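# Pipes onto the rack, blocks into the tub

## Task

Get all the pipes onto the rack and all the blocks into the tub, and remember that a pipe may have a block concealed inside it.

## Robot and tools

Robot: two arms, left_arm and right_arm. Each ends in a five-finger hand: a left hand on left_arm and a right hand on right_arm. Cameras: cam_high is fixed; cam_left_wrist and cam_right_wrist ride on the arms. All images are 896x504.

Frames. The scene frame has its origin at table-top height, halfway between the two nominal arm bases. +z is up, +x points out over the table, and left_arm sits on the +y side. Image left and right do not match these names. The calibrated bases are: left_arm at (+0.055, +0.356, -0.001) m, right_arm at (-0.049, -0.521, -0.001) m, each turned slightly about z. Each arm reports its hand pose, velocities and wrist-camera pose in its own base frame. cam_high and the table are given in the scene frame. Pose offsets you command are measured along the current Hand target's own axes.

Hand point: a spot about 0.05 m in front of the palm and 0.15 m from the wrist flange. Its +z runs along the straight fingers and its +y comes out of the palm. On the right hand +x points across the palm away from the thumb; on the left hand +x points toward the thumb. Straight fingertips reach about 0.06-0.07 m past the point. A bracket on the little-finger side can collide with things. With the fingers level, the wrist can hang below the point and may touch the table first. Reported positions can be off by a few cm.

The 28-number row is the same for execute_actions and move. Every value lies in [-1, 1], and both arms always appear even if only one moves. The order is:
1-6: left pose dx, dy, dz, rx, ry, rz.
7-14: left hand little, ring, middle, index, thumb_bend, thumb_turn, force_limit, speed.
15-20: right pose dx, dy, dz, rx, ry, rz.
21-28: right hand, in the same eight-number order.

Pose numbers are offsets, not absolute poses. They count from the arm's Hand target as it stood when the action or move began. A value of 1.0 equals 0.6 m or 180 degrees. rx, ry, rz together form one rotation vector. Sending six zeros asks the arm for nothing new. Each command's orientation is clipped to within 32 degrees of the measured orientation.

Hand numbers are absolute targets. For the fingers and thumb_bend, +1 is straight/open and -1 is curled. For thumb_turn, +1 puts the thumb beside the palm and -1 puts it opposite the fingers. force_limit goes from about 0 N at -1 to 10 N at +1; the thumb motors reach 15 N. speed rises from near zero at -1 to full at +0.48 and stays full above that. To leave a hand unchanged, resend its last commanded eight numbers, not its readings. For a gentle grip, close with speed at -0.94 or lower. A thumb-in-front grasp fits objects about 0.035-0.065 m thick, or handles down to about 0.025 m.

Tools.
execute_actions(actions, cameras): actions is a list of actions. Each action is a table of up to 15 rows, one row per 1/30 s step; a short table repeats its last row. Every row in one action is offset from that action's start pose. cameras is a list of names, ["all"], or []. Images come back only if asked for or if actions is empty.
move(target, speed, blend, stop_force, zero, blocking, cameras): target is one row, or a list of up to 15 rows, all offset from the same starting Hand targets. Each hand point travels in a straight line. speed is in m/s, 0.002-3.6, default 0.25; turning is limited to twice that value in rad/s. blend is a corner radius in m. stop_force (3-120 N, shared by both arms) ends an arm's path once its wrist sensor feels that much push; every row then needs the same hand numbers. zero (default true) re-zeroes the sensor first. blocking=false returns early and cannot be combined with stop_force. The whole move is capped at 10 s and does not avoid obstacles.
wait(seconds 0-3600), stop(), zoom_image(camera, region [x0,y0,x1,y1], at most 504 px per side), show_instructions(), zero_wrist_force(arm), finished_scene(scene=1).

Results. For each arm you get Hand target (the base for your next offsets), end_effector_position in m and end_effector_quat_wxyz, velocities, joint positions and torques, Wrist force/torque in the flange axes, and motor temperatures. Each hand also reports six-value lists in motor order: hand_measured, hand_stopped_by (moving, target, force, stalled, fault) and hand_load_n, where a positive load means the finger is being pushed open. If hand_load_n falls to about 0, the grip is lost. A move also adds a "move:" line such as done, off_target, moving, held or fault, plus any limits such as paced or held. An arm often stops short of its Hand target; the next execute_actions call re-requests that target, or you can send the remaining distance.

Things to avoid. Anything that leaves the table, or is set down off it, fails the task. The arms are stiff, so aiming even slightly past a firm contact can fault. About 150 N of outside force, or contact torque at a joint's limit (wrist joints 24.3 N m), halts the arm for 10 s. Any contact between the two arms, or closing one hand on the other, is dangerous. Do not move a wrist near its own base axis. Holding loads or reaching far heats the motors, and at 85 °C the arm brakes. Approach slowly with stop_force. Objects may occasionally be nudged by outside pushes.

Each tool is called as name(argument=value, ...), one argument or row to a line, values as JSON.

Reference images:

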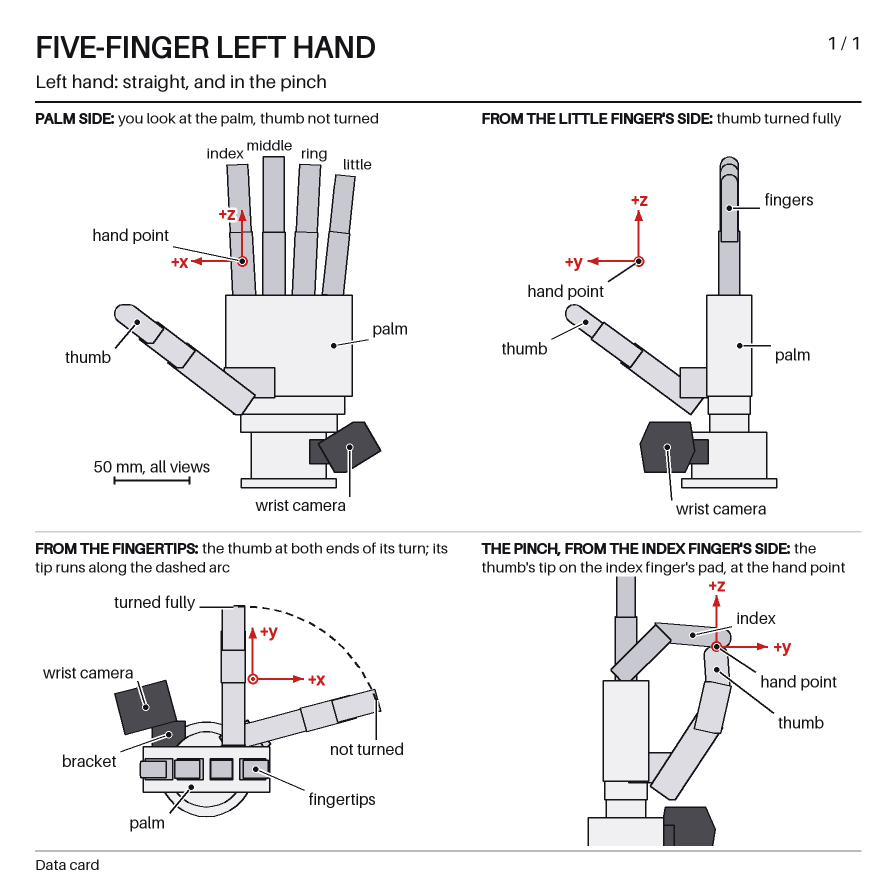

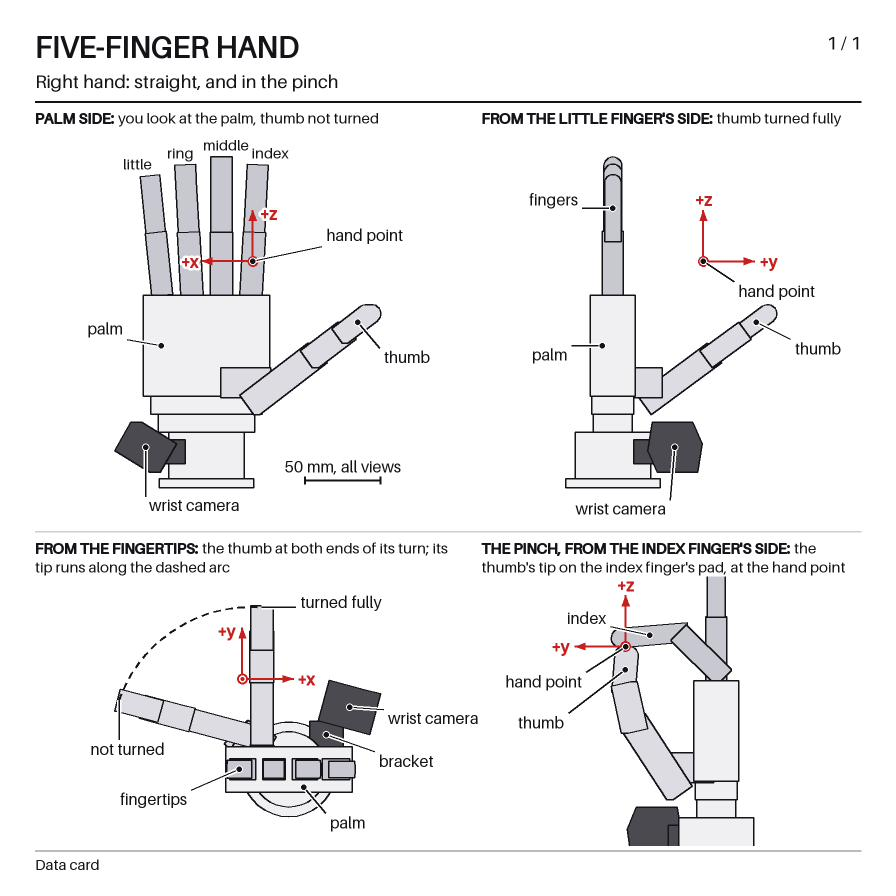

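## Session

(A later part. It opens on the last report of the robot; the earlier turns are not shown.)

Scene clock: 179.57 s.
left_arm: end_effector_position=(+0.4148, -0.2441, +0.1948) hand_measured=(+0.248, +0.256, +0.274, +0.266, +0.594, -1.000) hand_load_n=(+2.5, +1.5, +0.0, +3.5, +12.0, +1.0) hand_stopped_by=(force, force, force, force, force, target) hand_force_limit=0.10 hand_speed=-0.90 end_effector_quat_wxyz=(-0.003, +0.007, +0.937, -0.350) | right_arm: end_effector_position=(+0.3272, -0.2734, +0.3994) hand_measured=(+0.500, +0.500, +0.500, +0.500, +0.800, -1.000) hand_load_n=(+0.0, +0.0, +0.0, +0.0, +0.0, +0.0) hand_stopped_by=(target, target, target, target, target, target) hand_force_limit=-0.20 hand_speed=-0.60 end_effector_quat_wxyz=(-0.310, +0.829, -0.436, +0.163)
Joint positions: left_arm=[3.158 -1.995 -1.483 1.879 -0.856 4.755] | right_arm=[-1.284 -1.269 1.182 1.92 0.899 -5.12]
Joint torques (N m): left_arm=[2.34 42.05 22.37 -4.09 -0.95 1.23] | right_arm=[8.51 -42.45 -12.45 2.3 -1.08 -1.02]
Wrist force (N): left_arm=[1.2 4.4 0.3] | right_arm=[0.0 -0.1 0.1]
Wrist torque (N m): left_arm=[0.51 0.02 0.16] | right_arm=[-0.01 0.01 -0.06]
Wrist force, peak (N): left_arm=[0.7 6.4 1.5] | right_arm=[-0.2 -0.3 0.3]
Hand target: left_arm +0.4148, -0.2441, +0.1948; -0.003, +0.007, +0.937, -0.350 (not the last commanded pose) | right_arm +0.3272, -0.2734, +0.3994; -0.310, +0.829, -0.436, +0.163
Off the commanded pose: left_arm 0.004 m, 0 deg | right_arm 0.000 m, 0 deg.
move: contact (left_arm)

move(
  target=[0, 0.0004, 0.0005, 0, 0,0, 0.5, 0.5, 0.5, 0.5, 0.8, -1, -0.2, -0.6, 0,0,0,0,0,0, 0.5,0.5,0.5,0.5,0.8,-1,-0.2,-0.6],
  speed=0.01,
  cameras=["cam_high"],
)

zoom_image(
  camera="cam_high",
  region=[400, 80, 560, 240],
)

Scene clock: 180.43 s.
left_arm: end_effector_position=(+0.4148, -0.2441, +0.1944) hand_measured=(+0.500, +0.500, +0.500, +0.500, +0.800, -1.000) hand_load_n=(+0.0, +0.0, +0.0, +0.0, +0.0, +0.0) hand_stopped_by=(target, target, target, target, target, target) hand_force_limit=-0.20 hand_speed=-0.60 end_effector_quat_wxyz=(-0.003, +0.007, +0.937, -0.350) | right_arm: end_effector_position=(+0.3272, -0.2734, +0.3994) hand_measured=(+0.500, +0.500, +0.500, +0.500, +0.800, -1.000) hand_load_n=(+0.0, +0.0, +0.0, +0.0, +0.0, +0.0) hand_stopped_by=(target, target, target, target, target, target) hand_force_limit=-0.20 hand_speed=-0.60 end_effector_quat_wxyz=(-0.310, +0.829, -0.436, +0.163)
Joint positions: left_arm=[3.158 -1.995 -1.484 1.88 -0.856 4.755] | right_arm=[-1.284 -1.269 1.182 1.92 0.899 -5.12]
Joint torques (N m): left_arm=[-3.46 23.99 10.91 -1.13 2.54 -1.19] | right_arm=[7.45 -42.48 -12.3 2.36 -1.31 -0.97]
Wrist force (N): left_arm=[0.5 4.0 0.2] | right_arm=[-0.1 -0.2 0.1]
Wrist torque (N m): left_arm=[0.40 0.00 0.01] | right_arm=[-0.02 0.04 -0.07]
Wrist force, peak (N): left_arm=[0.8 5.9 -0.8] | right_arm=[-0.3 -0.2 0.2]
Hand target: left_arm +0.4148, -0.2441, +0.1944; -0.003, +0.007, +0.937, -0.350 | right_arm +0.3272, -0.2734, +0.3994; -0.310, +0.829, -0.436, +0.163
Off the commanded pose: left_arm 0.000 m, 0 deg | right_arm 0.000 m, 0 deg.
move: done

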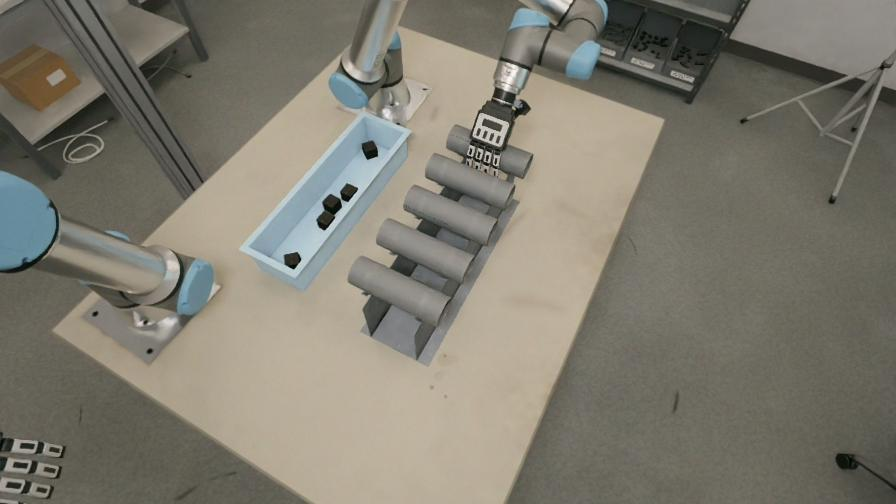

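Scaled by 3.150.

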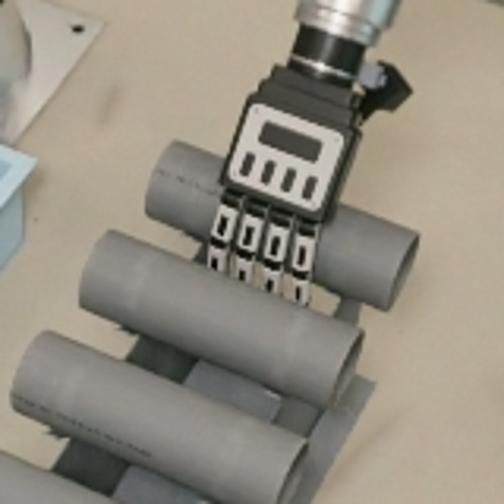

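move(
  target=[0, -0.0437, -0.0503, 0, 0,0, 0.5, 0.5, 0.5, 0.5, 0.8, -1, -0.2, -0.6, 0,0,0,0,0,0, 0.5,0.5,0.5,0.5,0.8,-1,-0.2,-0.6],
  speed=0.04,
  cameras=["cam_high"],
)

zoom_image(
  camera="cam_high",
  region=[400, 80, 560, 240],
)

Scene clock: 182.20 s.
left_arm: end_effector_position=(+0.4148, -0.2441, +0.2345) hand_measured=(+0.500, +0.500, +0.500, +0.500, +0.800, -1.000) hand_load_n=(+0.0, +0.0, +0.0, +0.5, +0.0, +0.0) hand_stopped_by=(target, target, target, target, target, target) hand_force_limit=-0.20 hand_speed=-0.60 end_effector_quat_wxyz=(-0.003, +0.007, +0.937, -0.350) end_effector_velocity=(+0.000, +0.000, -0.002) end_effector_angular_velocity=(+0.000, -0.001, +0.001) | right_arm: end_effector_position=(+0.3272, -0.2734, +0.3994) hand_measured=(+0.500, +0.500, +0.500, +0.500, +0.800, -1.000) hand_load_n=(+0.0, +0.0, +0.0, +0.0, +0.0, +0.5) hand_stopped_by=(target, target, target, target, target, target) hand_force_limit=-0.20 hand_speed=-0.60 end_effector_quat_wxyz=(-0.310, +0.829, -0.436, +0.163)
Joint positions: left_arm=[3.158 -1.968 -1.417 1.786 -0.856 4.755] | right_arm=[-1.284 -1.269 1.182 1.92 0.899 -5.12]
Joint velocities: left_arm=[0.001 -0.001 -0.003 0.005 0 0] | right_arm=[within noise]
Joint torques (N m): left_arm=[-10.42 22.94 11.11 -0.54 2.08 -0.99] | right_arm=[6.96 -43.3 -11.63 1.98 -1.36 -0.94]
Wrist force (N): left_arm=[1.0 4.3 0.1] | right_arm=[-0.2 0.0 0.2]
Wrist torque (N m): left_arm=[0.45 -0.09 0.04] | right_arm=[-0.01 0.05 -0.07]
Wrist force, peak (N): left_arm=[0.7 4.7 0.5] | right_arm=[-0.2 -0.3 0.2]
Hand target: left_arm +0.4148, -0.2441, +0.2344; -0.003, +0.007, +0.937, -0.350 | right_arm +0.3272, -0.2734, +0.3994; -0.310, +0.829, -0.436, +0.163
Off the commanded pose: left_arm 0.000 m, 0 deg | right_arm 0.000 m, 0 deg.
move: done

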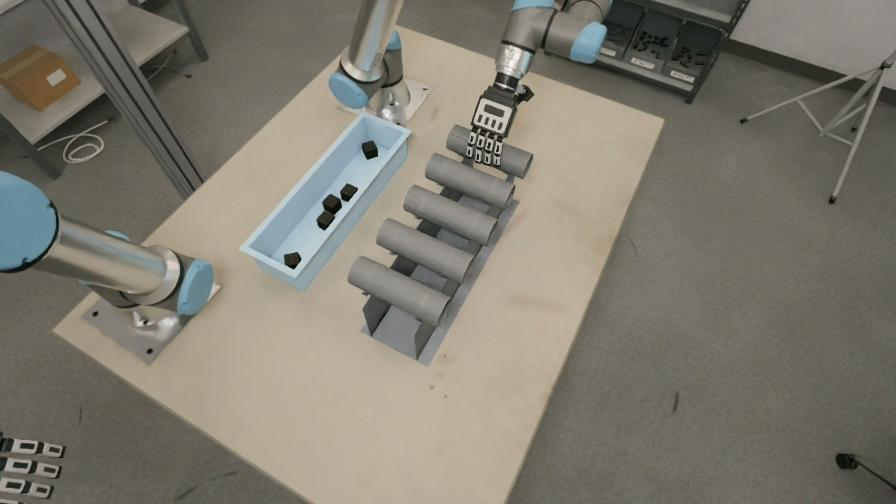

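Scaled by 3.150.

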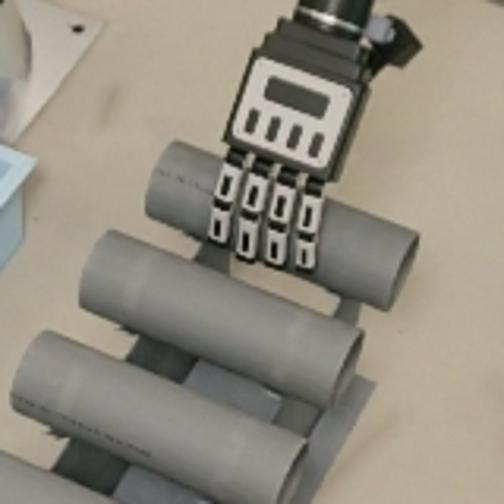

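move(
  target=[
    [0, -0.0765, -0.0881, 0, 0,0, 0.5, 0.5, 0.5, 0.5, 0.8, -1, -0.2, -0.6, 0,0,0,0,0,0, 0.5,0.5,0.5,0.5,0.8,-1,-0.2,-0.6],
    [0, -0.001, -0.1537, 0, 0,0, 0.5, 0.5, 0.5, 0.5, 0.8, -1, -0.2, -0.6, 0,0,0,0,0,0, 0.5,0.5,0.5,0.5,0.8,-1,-0.2,-0.6],
  ],
  speed=0.15,
  blend=0.03,
  cameras=["cam_high", "cam_left_wrist"],
)

zoom_image(
  camera="cam_left_wrist",
  region=[100, 200, 300, 400],
)

zoom_image(
  camera="cam_high",
  region=[440, 110, 520, 190],
)

Scene clock: 187.07 s.
left_arm: end_effector_position=(+0.4157, -0.1842, +0.3044) hand_measured=(+0.500, +0.500, +0.500, +0.500, +0.800, -1.000) hand_load_n=(+0.0, +0.0, +0.0, +0.0, +0.0, +0.0) hand_stopped_by=(target, target, target, target, target, target) hand_force_limit=-0.20 hand_speed=-0.60 end_effector_quat_wxyz=(-0.003, +0.007, +0.937, -0.350) | right_arm: end_effector_position=(+0.3272, -0.2734, +0.3994) hand_measured=(+0.500, +0.500, +0.500, +0.500, +0.800, -1.000) hand_load_n=(+0.0, +0.0, +0.0, +0.0, +0.0, +0.0) hand_stopped_by=(target, target, target, target, target, target) hand_force_limit=-0.20 hand_speed=-0.60 end_effector_quat_wxyz=(-0.310, +0.829, -0.436, +0.163)
Joint positions: left_arm=[3.294 -1.912 -1.343 1.54 -0.868 4.933] | right_arm=[-1.284 -1.269 1.182 1.92 0.899 -5.12]
Joint torques (N m): left_arm=[4.32 21.37 22.16 -1.51 2.42 1.53] | right_arm=[7.66 -41.76 -12.01 1.89 -1.3 -1.21]
Wrist force (N): left_arm=[0.1 3.9 0.1] | right_arm=[-0.1 0.0 0.3]
Wrist torque (N m): left_arm=[0.39 0.01 0.00] | right_arm=[-0.02 0.03 -0.06]
Wrist force, peak (N): left_arm=[0.0 5.3 -0.9] | right_arm=[-0.1 -0.3 0.3]
Hand target: left_arm +0.4157, -0.1841, +0.3044; -0.003, +0.007, +0.937, -0.350 | right_arm +0.3272, -0.2734, +0.3994; -0.310, +0.829, -0.436, +0.163
Off the commanded pose: left_arm 0.000 m, 0 deg | right_arm 0.000 m, 0 deg.
move: done
cam_left_wrist: T_world_to_cam=[[-0.30214, -0.74533, 0.5943, -0.18671], [-0.83834, 0.50452, 0.20652, 0.37919], [-0.45376, -0.43582, -0.77728, 0.45264]] pos_world=[0.46687, -0.1332, 0.38447]

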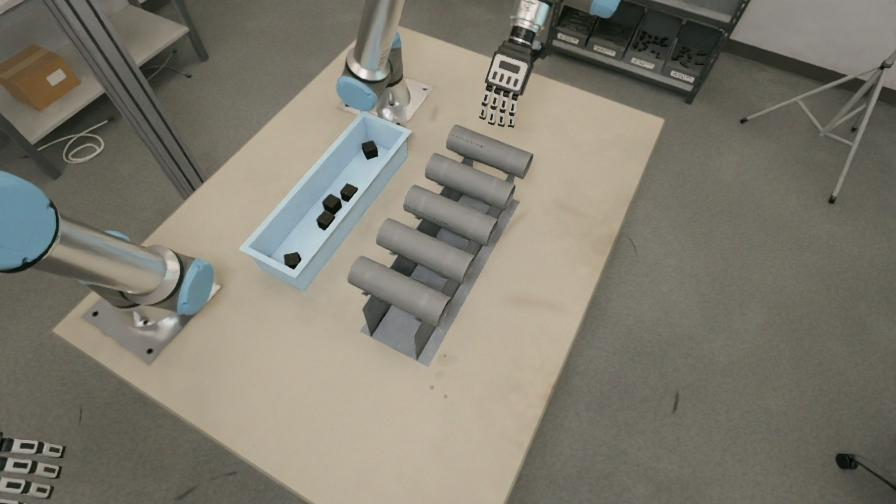

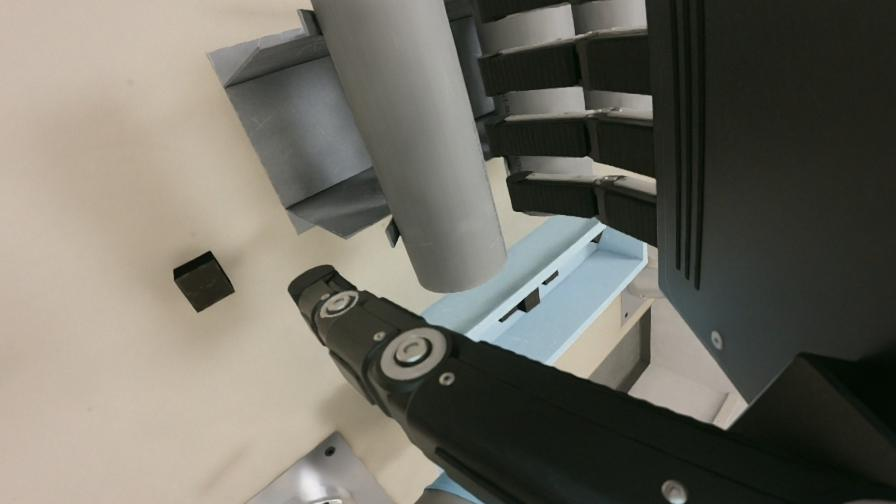

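Scaled by 2.520.

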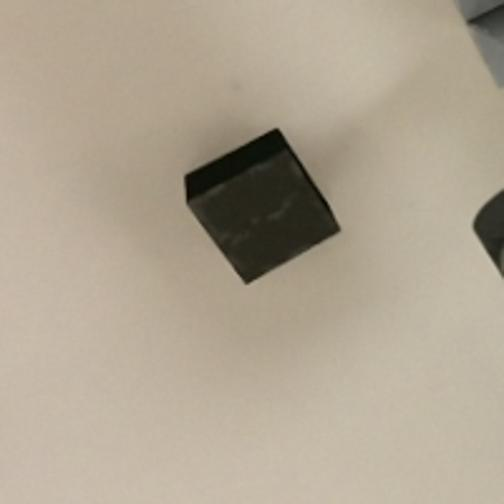

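Scaled by 6.300.

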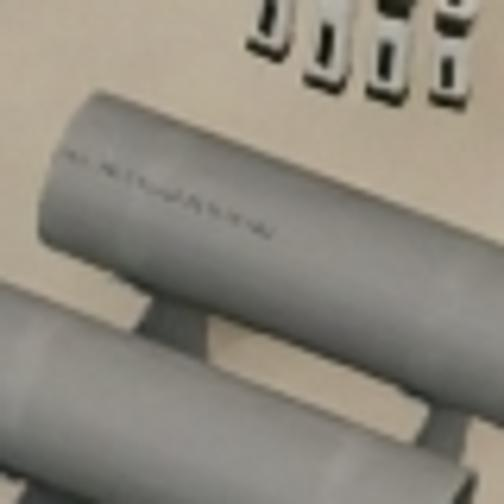

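move(
  target=[0.1040, 0.3052, 0.1420, 0.05, -0.0031,-0.0036, 0.5, 0.5, 0.5, 0.5, 0.8, -1, -0.2, -0.6, 0,0,0,0,0,0, 0.5,0.5,0.5,0.5,0.8,-1,-0.2,-0.6],
  speed=0.15,
  cameras=["cam_high", "cam_left_wrist"],
)

zoom_image(
  camera="cam_high",
  region=[420, 60, 560, 200],
)

Scene clock: 190.33 s.
left_arm: end_effector_position=(+0.3546, -0.1007, +0.1200) hand_measured=(+0.500, +0.500, +0.500, +0.500, +0.800, -1.000) hand_load_n=(+0.0, +0.0, +0.0, +0.0, +0.0, +0.0) hand_stopped_by=(target, target, target, target, target, target) hand_force_limit=-0.20 hand_speed=-0.60 end_effector_quat_wxyz=(-0.001, +0.000, +0.906, -0.422) | right_arm: end_effector_position=(+0.3272, -0.2734, +0.3994) hand_measured=(+0.500, +0.500, +0.500, +0.500, +0.800, -1.000) hand_load_n=(+0.0, +0.0, +0.0, +0.0, +0.0, +0.0) hand_stopped_by=(target, target, target, target, target, target) hand_force_limit=-0.20 hand_speed=-0.60 end_effector_quat_wxyz=(-0.310, +0.829, -0.436, +0.163)
Joint positions: left_arm=[3.625 -1.985 -1.925 1.833 -0.827 5.397] | right_arm=[-1.284 -1.269 1.182 1.92 0.899 -5.12]
Joint torques (N m): left_arm=[-1.54 31.65 9.35 -3.05 2.23 0.71] | right_arm=[7.12 -42.84 -11.67 1.35 -1.69 -0.91]
Wrist force (N): left_arm=[0.4 4.3 -0.1] | right_arm=[-0.2 -0.4 0.3]
Wrist torque (N m): left_arm=[0.51 0.01 -0.02] | right_arm=[-0.08 0.04 -0.08]
Wrist force, peak (N): left_arm=[1.0 5.9 0.4] | right_arm=[-0.2 -0.4 0.3]
Hand target: left_arm +0.3546, -0.1007, +0.1200; -0.001, +0.000, +0.906, -0.422 | right_arm +0.3272, -0.2734, +0.3994; -0.310, +0.829, -0.436, +0.163
Off the commanded pose: left_arm 0.000 m, 0 deg | right_arm 0.000 m, 0 deg.
move: done
cam_left_wrist: T_world_to_cam=[[-0.29003, -0.64756, 0.70466, -0.04104], [-0.84555, 0.51827, 0.12826, 0.33723], [-0.44826, -0.55863, -0.69785, 0.29418]] pos_world=[0.40511, -0.03702, 0.19096]

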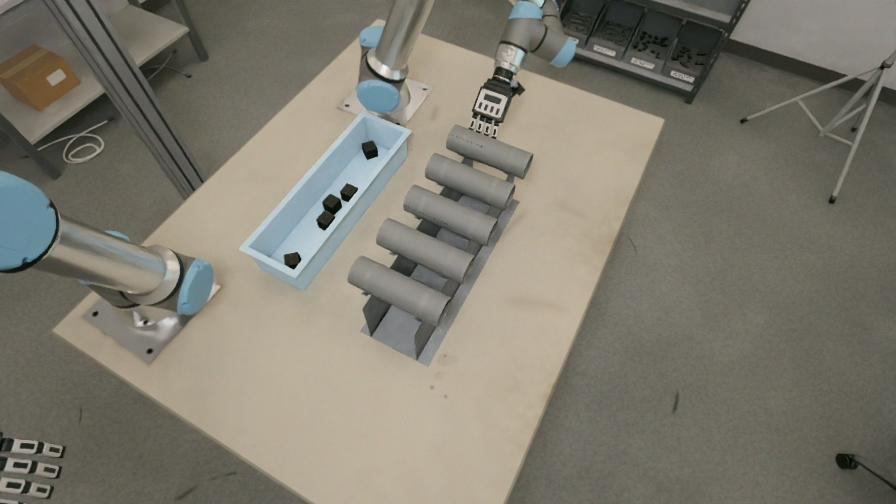

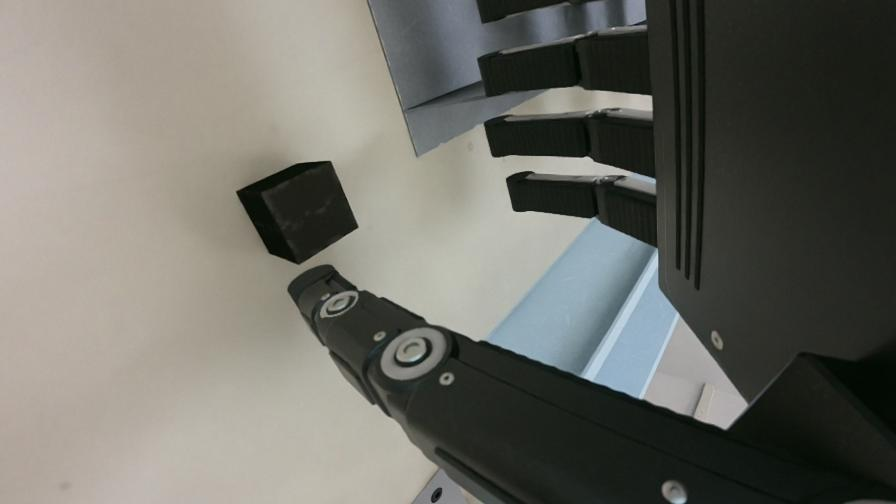

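Scaled by 3.600.

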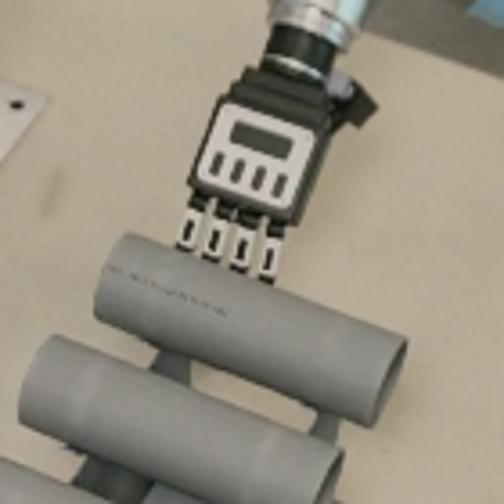

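move(
  target=[0.001, 0.1021, 0.0857, 0, 0,0, 0.5, 0.5, 0.5, 0.5, 0.8, -1, -0.2, -0.6, 0,0,0,0,0,0, 0.5,0.5,0.5,0.5,0.8,-1,-0.2,-0.6],
  speed=0.06,
  stop_force=6,
  cameras=["cam_high", "cam_left_wrist"],
)

Scene clock: 193.20 s.
left_arm: end_effector_position=(+0.3539, -0.1006, +0.0400) hand_measured=(+0.500, +0.500, +0.500, +0.500, +0.800, -1.000) hand_load_n=(+0.0, +0.0, +0.0, +0.0, +0.0, +0.0) hand_stopped_by=(target, target, target, target, target, target) hand_force_limit=-0.20 hand_speed=-0.60 end_effector_quat_wxyz=(-0.001, +0.000, +0.906, -0.422) | right_arm: end_effector_position=(+0.3272, -0.2734, +0.3994) hand_measured=(+0.500, +0.500, +0.500, +0.500, +0.800, -1.000) hand_load_n=(+0.0, +0.0, +0.0, -0.5, +0.0, +0.0) hand_stopped_by=(target, target, target, target, target, target) hand_force_limit=-0.20 hand_speed=-0.60 end_effector_quat_wxyz=(-0.310, +0.829, -0.436, +0.163)
Joint positions: left_arm=[3.626 -2.139 -1.967 2.027 -0.828 5.399] | right_arm=[-1.284 -1.269 1.182 1.92 0.899 -5.12]
Joint torques (N m): left_arm=[-1.77 39.51 15.08 -2.42 1.31 -1.67] | right_arm=[7.32 -41.63 -12.57 1.39 -1.81 -0.75]
Wrist force (N): left_arm=[0.8 4.3 -0.2] | right_arm=[0.0 0.1 0.1]
Wrist torque (N m): left_arm=[0.51 -0.07 -0.09] | right_arm=[0.02 0.01 -0.05]
Wrist force, peak (N): left_arm=[1.0 5.0 0.1] | right_arm=[-0.4 -0.2 0.3]
Hand target: left_arm +0.3539, -0.1007, +0.0400; -0.001, +0.000, +0.906, -0.422 | right_arm +0.3272, -0.2734, +0.3994; -0.310, +0.829, -0.436, +0.163
Off the commanded pose: left_arm 0.000 m, 0 deg | right_arm 0.000 m, 0 deg.
move: done
cam_left_wrist: T_world_to_cam=[[-0.29015, -0.6475, 0.70466, 0.01518], [-0.84555, 0.51831, 0.1281, 0.34692], [-0.44818, -0.55866, -0.69788, 0.238]] pos_world=[0.40441, -0.03702, 0.11096]

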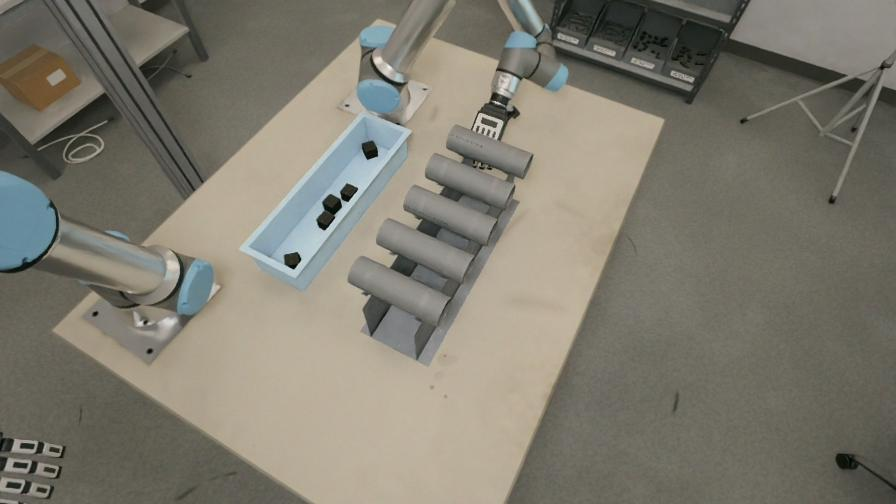

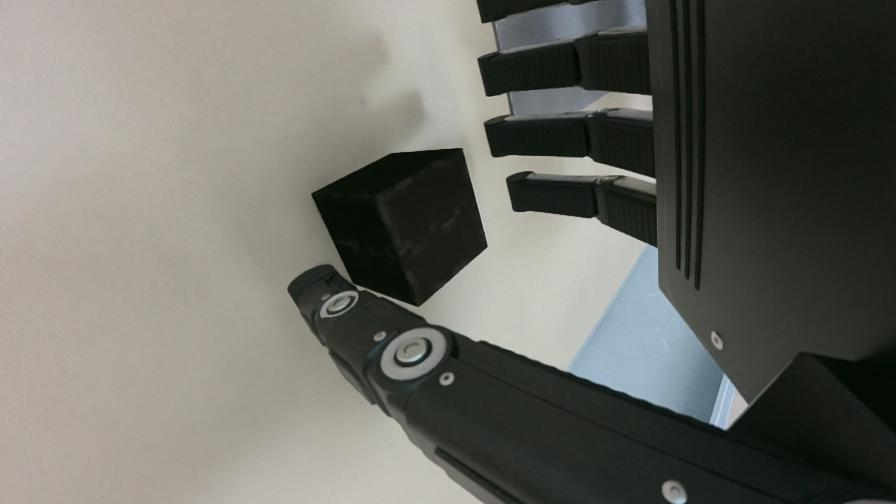

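move(
  target=[0.0023, 0.0153, 0.0129, 0, 0,0, 0.5, 0.5, 0.5, 0.5, 0.8, -1, -0.2, -0.6, 0,0,0,0,0,0, 0.5,0.5,0.5,0.5,0.8,-1,-0.2,-0.6],
  speed=0.02,
  stop_force=4,
  cameras=["cam_left_wrist"],
)

Scene clock: 195.33 s.
left_arm: end_effector_position=(+0.3525, -0.1007, +0.0280) hand_measured=(+0.500, +0.500, +0.500, +0.500, +0.800, -1.000) hand_load_n=(+0.0, +0.0, +0.0, +0.0, +0.0, +0.0) hand_stopped_by=(target, target, target, target, target, target) hand_force_limit=-0.20 hand_speed=-0.60 end_effector_quat_wxyz=(-0.001, +0.000, +0.906, -0.422) | right_arm: end_effector_position=(+0.3272, -0.2734, +0.3994) hand_measured=(+0.500, +0.500, +0.500, +0.500, +0.800, -1.000) hand_load_n=(+0.5, +0.0, +0.0, +0.0, +0.0, +0.0) hand_stopped_by=(target, target, target, target, target, target) hand_force_limit=-0.20 hand_speed=-0.60 end_effector_quat_wxyz=(-0.310, +0.829, -0.436, +0.163)
Joint positions: left_arm=[3.628 -2.162 -1.974 2.056 -0.828 5.401] | right_arm=[-1.284 -1.269 1.182 1.92 0.899 -5.12]
Joint torques (N m): left_arm=[2.31 40.09 13.69 -4.47 0.04 -0.63] | right_arm=[7.45 -42.14 -13.01 0.94 -2.07 -0.61]
Wrist force (N): left_arm=[0.8 4.4 -0.2] | right_arm=[-0.2 -0.2 0.1]
Wrist torque (N m): left_arm=[0.52 -0.06 -0.09] | right_arm=[-0.02 0.04 -0.07]
Wrist force, peak (N): left_arm=[1.0 4.8 -0.2] | right_arm=[-0.4 -0.3 0.0]
Hand target: left_arm +0.3525, -0.1007, +0.0280; -0.001, +0.000, +0.906, -0.422 | right_arm +0.3272, -0.2734, +0.3994; -0.310, +0.829, -0.436, +0.163
Off the commanded pose: left_arm 0.000 m, 0 deg | right_arm 0.000 m, 0 deg.
move: done
cam_left_wrist: T_world_to_cam=[[-0.29015, -0.6475, 0.70466, 0.02323], [-0.84555, 0.51831, 0.1281, 0.34727], [-0.44818, -0.55866, -0.69788, 0.229]] pos_world=[0.40301, -0.03702, 0.09896]

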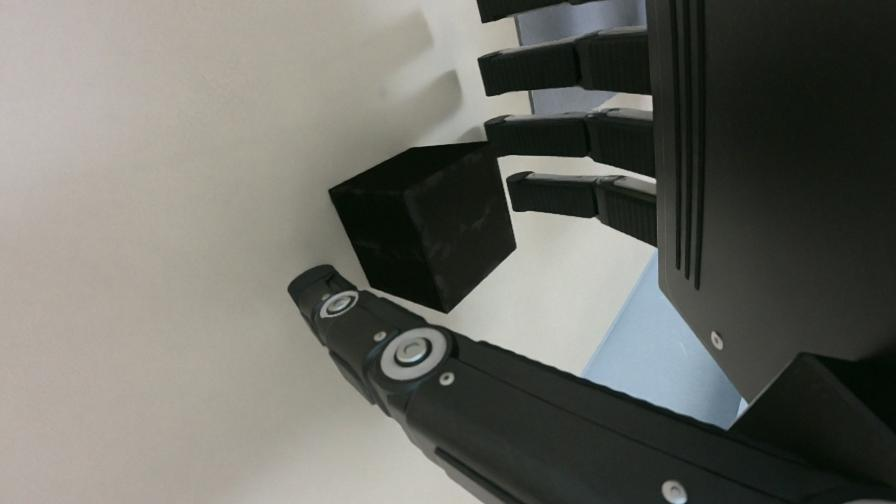

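move(
  target=[0, 0,0, 0, 0,0, 0.5, 0.5, -0.1, -0.1, 0.44, -1, -0.4, -0.93, 0,0,0,0,0,0, 0.5,0.5,0.5,0.5,0.8,-1,-0.2,-0.6],
  speed=0.02,
  cameras=["cam_left_wrist"],
)

Scene clock: 198.60 s.
left_arm: end_effector_position=(+0.3525, -0.1007, +0.0280) hand_measured=(+0.500, +0.500, +0.022, -0.010, +0.554, -1.000) hand_load_n=(+0.0, +0.0, +3.5, +4.0, +6.5, +0.0) hand_stopped_by=(target, target, force, force, force, target) hand_force_limit=-0.40 hand_speed=-0.93 end_effector_quat_wxyz=(-0.001, +0.000, +0.906, -0.422) | right_arm: end_effector_position=(+0.3272, -0.2734, +0.3994) hand_measured=(+0.500, +0.500, +0.500, +0.500, +0.800, -1.000) hand_load_n=(+0.0, +0.0, +0.0, +0.0, +0.0, +0.0) hand_stopped_by=(target, target, target, target, target, target) hand_force_limit=-0.20 hand_speed=-0.60 end_effector_quat_wxyz=(-0.310, +0.829, -0.436, +0.163)
Joint positions: left_arm=[3.628 -2.162 -1.974 2.056 -0.828 5.401] | right_arm=[-1.284 -1.269 1.182 1.92 0.899 -5.12]
Joint torques (N m): left_arm=[-5.67 39.82 13.49 -3.59 1.96 -1.64] | right_arm=[7.45 -41.18 -12.66 0.93 -2.18 -0.86]
Wrist force (N): left_arm=[1.5 2.5 -1.3] | right_arm=[-0.2 0.0 0.0]
Wrist torque (N m): left_arm=[0.40 -0.13 -0.04] | right_arm=[0.01 0.05 -0.07]
Wrist force, peak (N): left_arm=[0.9 4.7 -0.3] | right_arm=[-0.4 -0.2 0.2]
Hand target: left_arm +0.3525, -0.1007, +0.0280; -0.001, +0.000, +0.906, -0.422 | right_arm +0.3272, -0.2734, +0.3994; -0.310, +0.829, -0.436, +0.163
Off the commanded pose: left_arm 0.000 m, 0 deg | right_arm 0.000 m, 0 deg.
move: done
cam_left_wrist: T_world_to_cam=[[-0.29015, -0.6475, 0.70466, 0.02323], [-0.84555, 0.51831, 0.1281, 0.34727], [-0.44818, -0.55866, -0.69788, 0.229]] pos_world=[0.40301, -0.03702, 0.09896]

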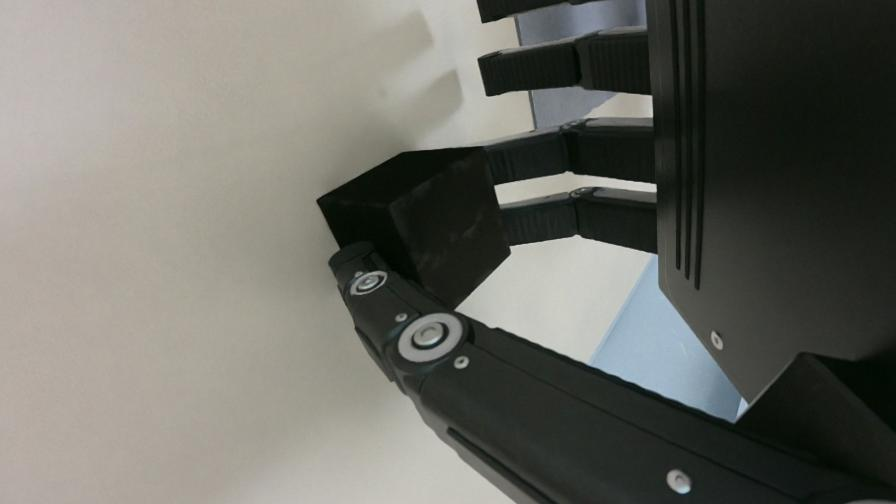

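move(
  target=[0, -0.0383,-0.0322, 0, 0,0, 0.5, 0.5, -0.1, -0.1, 0.44, -1, -0.4, -0.93, 0,0,0,0,0,0, 0.5,0.5,0.5,0.5,0.8,-1,-0.2,-0.6],
  speed=0.03,
  cameras=["cam_left_wrist"],
)

Scene clock: 200.10 s.
left_arm: end_effector_position=(+0.3526, -0.1007, +0.0582) hand_measured=(+0.500, +0.500, +0.022, -0.010, +0.554, -1.000) hand_load_n=(+0.0, +0.0, +3.5, +3.0, +7.0, -0.5) hand_stopped_by=(target, target, force, force, force, target) hand_force_limit=-0.40 hand_speed=-0.93 end_effector_quat_wxyz=(-0.001, +0.000, +0.906, -0.422) end_effector_velocity=(+0.000, +0.000, -0.002) end_effector_angular_velocity=(+0.001, -0.002, -0.001) | right_arm: end_effector_position=(+0.3272, -0.2734, +0.3994) hand_measured=(+0.500, +0.500, +0.500, +0.500, +0.800, -1.000) hand_load_n=(+0.0, +0.0, +0.0, +0.0, +0.0, +0.0) hand_stopped_by=(target, target, target, target, target, target) hand_force_limit=-0.20 hand_speed=-0.60 end_effector_quat_wxyz=(-0.310, +0.829, -0.436, +0.163)
Joint positions: left_arm=[3.628 -2.099 -1.966 1.985 -0.828 5.401] | right_arm=[-1.284 -1.269 1.182 1.92 0.899 -5.12]
Joint velocities: left_arm=[-0.001 -0.003 0 0.006 0 0] | right_arm=[within noise]
Joint torques (N m): left_arm=[-6.27 21.13 9.73 -0.86 1.87 -1.22] | right_arm=[6.87 -40.97 -12.86 1.13 -2.13 -0.83]
Wrist force (N): left_arm=[1.0 4.5 -0.1] | right_arm=[-0.1 -0.1 0.1]
Wrist torque (N m): left_arm=[0.53 -0.09 -0.06] | right_arm=[-0.01 0.03 -0.07]
Wrist force, peak (N): left_arm=[0.8 5.1 0.2] | right_arm=[-0.3 -0.3 0.2]
Hand target: left_arm +0.3526, -0.1007, +0.0581; -0.001, +0.000, +0.906, -0.422 | right_arm +0.3272, -0.2734, +0.3994; -0.310, +0.829, -0.436, +0.163
Off the commanded pose: left_arm 0.000 m, 0 deg | right_arm 0.000 m, 0 deg.
move: done
cam_left_wrist: T_world_to_cam=[[-0.29021, -0.64747, 0.70467, 0.00197], [-0.84553, 0.51835, 0.12805, 0.34341], [-0.44818, -0.55866, -0.69788, 0.25008]] pos_world=[0.40301, -0.03702, 0.12916]

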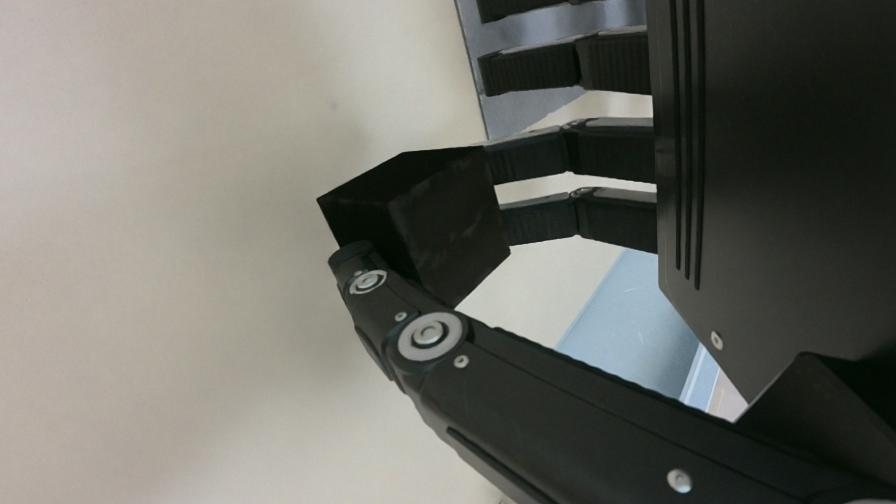

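move(
  target=[
    [0, -0.1787,-0.1500, 0, 0,0, 0.5, 0.5, -0.1, -0.1, 0.44, -1, -0.4, -0.93, 0,0,0,0,0,0, 0.5,0.5,0.5,0.5,0.8,-1,-0.2,-0.6],
    [0.4917, -0.7098,0.4255, 0, 0,0, 0.5, 0.5, -0.1, -0.1, 0.44, -1, -0.4, -0.93, 0,0,0,0,0,0, 0.5,0.5,0.5,0.5,0.8,-1,-0.2,-0.6],
  ],
  speed=0.2,
  blend=0.04,
  cameras=["cam_high", "cam_left_wrist"],
)

Scene clock: 207.03 s.
left_arm: end_effector_position=(+0.0574, -0.5698, +0.2202) hand_measured=(+0.420, +0.500, +0.022, -0.010, +0.554, -1.000) hand_load_n=(+0.0, +0.0, +3.5, +3.0, +7.0, +0.0) hand_stopped_by=(target, target, force, force, force, target) hand_force_limit=-0.40 hand_speed=-0.93 end_effector_quat_wxyz=(-0.001, +0.000, +0.906, -0.422) | right_arm: end_effector_position=(+0.3272, -0.2734, +0.3994) hand_measured=(+0.500, +0.500, +0.500, +0.500, +0.800, -1.000) hand_load_n=(+0.0, +0.0, +0.0, +0.0, +0.0, +0.0) hand_stopped_by=(target, target, target, target, target, target) hand_force_limit=-0.20 hand_speed=-0.60 end_effector_quat_wxyz=(-0.310, +0.829, -0.436, +0.163)
Joint positions: left_arm=[2.098 -1.785 -1.56 2.573 -1.174 3.5] | right_arm=[-1.284 -1.269 1.182 1.92 0.899 -5.12]
Joint torques (N m): left_arm=[-8.24 26.62 22.65 -0.07 -0.08 -1.24] | right_arm=[6.85 -42.32 -11.47 1.38 -2.38 -0.66]
Wrist force (N): left_arm=[0.8 3.7 -0.4] | right_arm=[0.0 -0.3 0.1]
Wrist torque (N m): left_arm=[0.42 -0.12 -0.08] | right_arm=[-0.04 0.01 -0.07]
Wrist force, peak (N): left_arm=[-6.5 16.4 -26.1] | right_arm=[-0.3 -0.3 0.2]
Hand target: left_arm +0.0573, -0.5699, +0.2202; -0.001, +0.000, +0.906, -0.422 | right_arm +0.3272, -0.2734, +0.3994; -0.310, +0.829, -0.436, +0.163
Off the commanded pose: left_arm 0.000 m, 0 deg | right_arm 0.000 m, 0 deg.
move: done
cam_left_wrist: T_world_to_cam=[[-0.29017, -0.64752, 0.70464, -0.5016], [-0.84548, 0.51838, 0.12819, 0.31619], [-0.44828, -0.55856, -0.69789, -0.03117]] pos_world=[0.10781, -0.50612, 0.29116]

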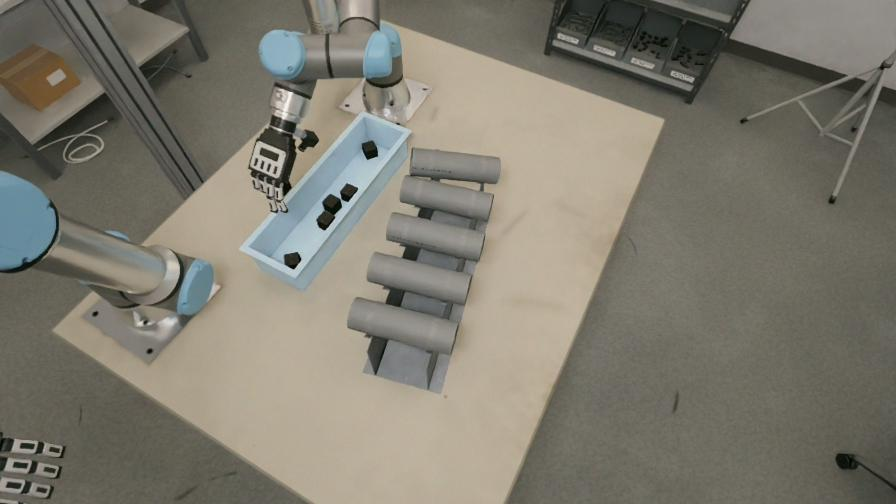

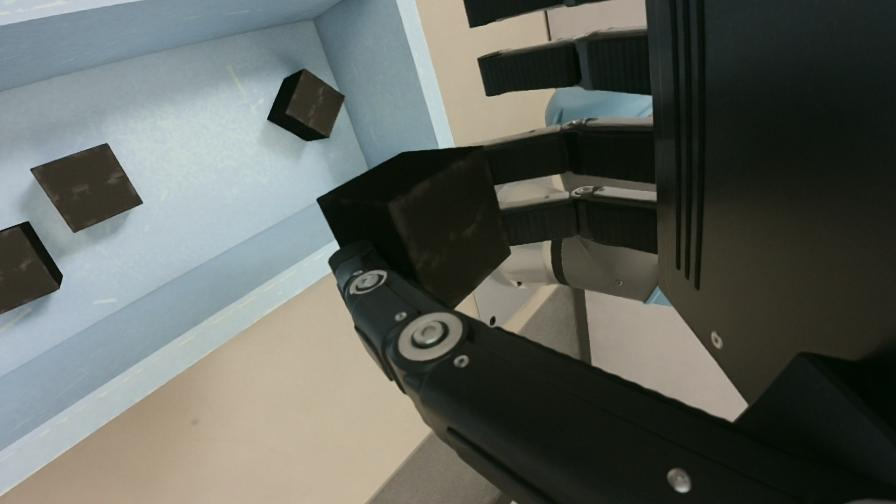

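zoom_image(
  camera="cam_high",
  region=[330, 130, 530, 400],
)

Scaled by 1.867.

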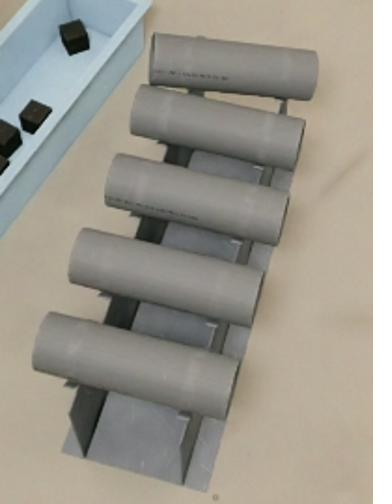

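zoom_image(
  camera="cam_left_wrist",
  region=[0, 0, 504, 504],
)

Scaled by 1.000.

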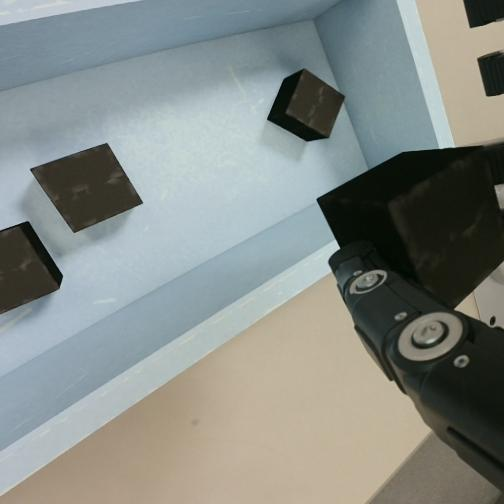

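move(
  target=[-0.0112, 0.1332,0.1011, 0, 0,0, 0.0, 0.0, -0.1, -0.1, 0.44, -1, -0.4, -0.93, 0,0,0,0,0,0, 0.5,0.5,0.5,0.5,0.8,-1,-0.2,-0.6],
  speed=0.06,
  cameras=["cam_high", "cam_left_wrist"],
)

zoom_image(
  camera="cam_high",
  region=[230, 100, 430, 300],
)

Scene clock: 212.63 s.
left_arm: end_effector_position=(+0.0639, -0.5649, +0.1200) hand_measured=(+0.000, +0.000, +0.022, -0.010, +0.554, -1.000) hand_load_n=(+0.0, +0.0, +3.5, +3.0, +6.5, +0.5) hand_stopped_by=(target, target, force, force, force, target) hand_force_limit=-0.40 hand_speed=-0.93 end_effector_quat_wxyz=(-0.001, +0.000, +0.906, -0.422) | right_arm: end_effector_position=(+0.3272, -0.2734, +0.3994) hand_measured=(+0.500, +0.500, +0.500, +0.500, +0.800, -1.000) hand_load_n=(+0.0, +0.0, +0.0, +0.0, +0.0, +0.0) hand_stopped_by=(target, target, target, target, target, target) hand_force_limit=-0.20 hand_speed=-0.60 end_effector_quat_wxyz=(-0.310, +0.829, -0.436, +0.163)
Joint positions: left_arm=[2.118 -1.855 -1.742 2.819 -1.159 3.515] | right_arm=[-1.284 -1.269 1.182 1.92 0.899 -5.12]
Joint torques (N m): left_arm=[-8.34 37.21 23.33 0.27 -1.3 -1.65] | right_arm=[5.9 -42.02 -11.87 0.99 -2.55 -0.77]
Wrist force (N): left_arm=[0.7 3.7 -0.5] | right_arm=[0.0 -0.2 0.0]
Wrist torque (N m): left_arm=[0.45 -0.09 -0.10] | right_arm=[-0.03 0.01 -0.06]
Wrist force, peak (N): left_arm=[0.6 4.3 -0.3] | right_arm=[-0.3 -0.3 0.1]
Hand target: left_arm +0.0639, -0.5649, +0.1200; -0.001, +0.000, +0.906, -0.422 | right_arm +0.3272, -0.2734, +0.3994; -0.310, +0.829, -0.436, +0.163
Off the commanded pose: left_arm 0.000 m, 0 deg | right_arm 0.000 m, 0 deg.
move: done
cam_left_wrist: T_world_to_cam=[[-0.29015, -0.6475, 0.70466, -0.42591], [-0.84555, 0.51831, 0.1281, 0.33206], [-0.44818, -0.55866, -0.69788, -0.09547]] pos_world=[0.11441, -0.50122, 0.19096]

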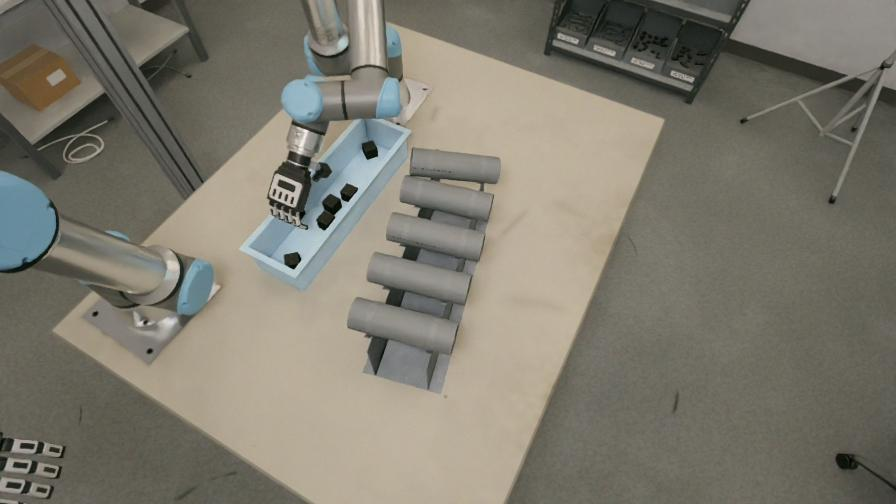

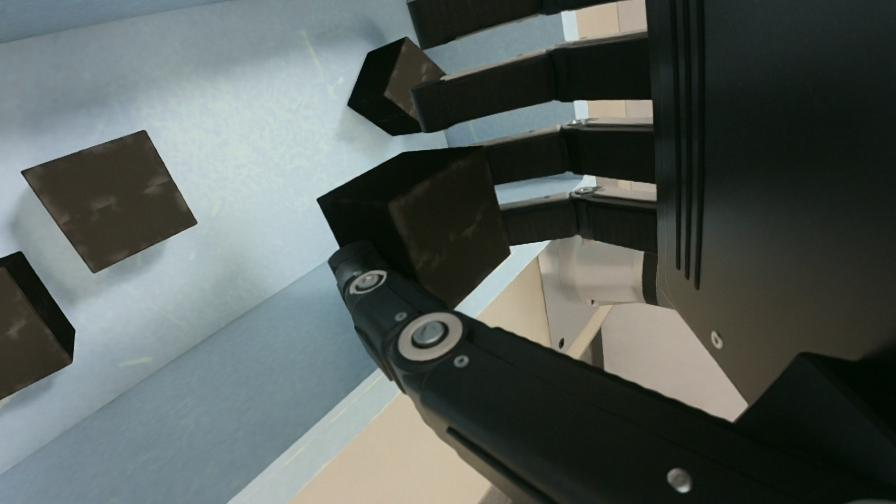

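Scaled by 2.520.

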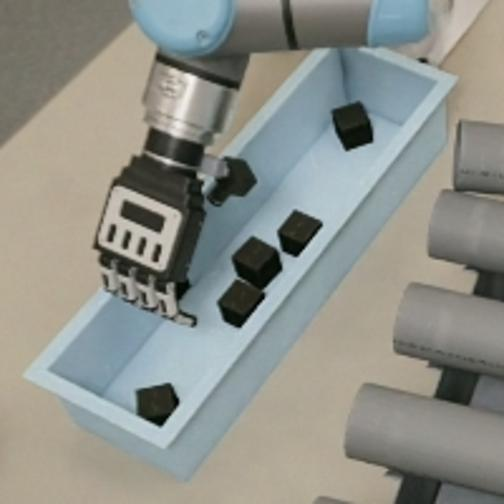

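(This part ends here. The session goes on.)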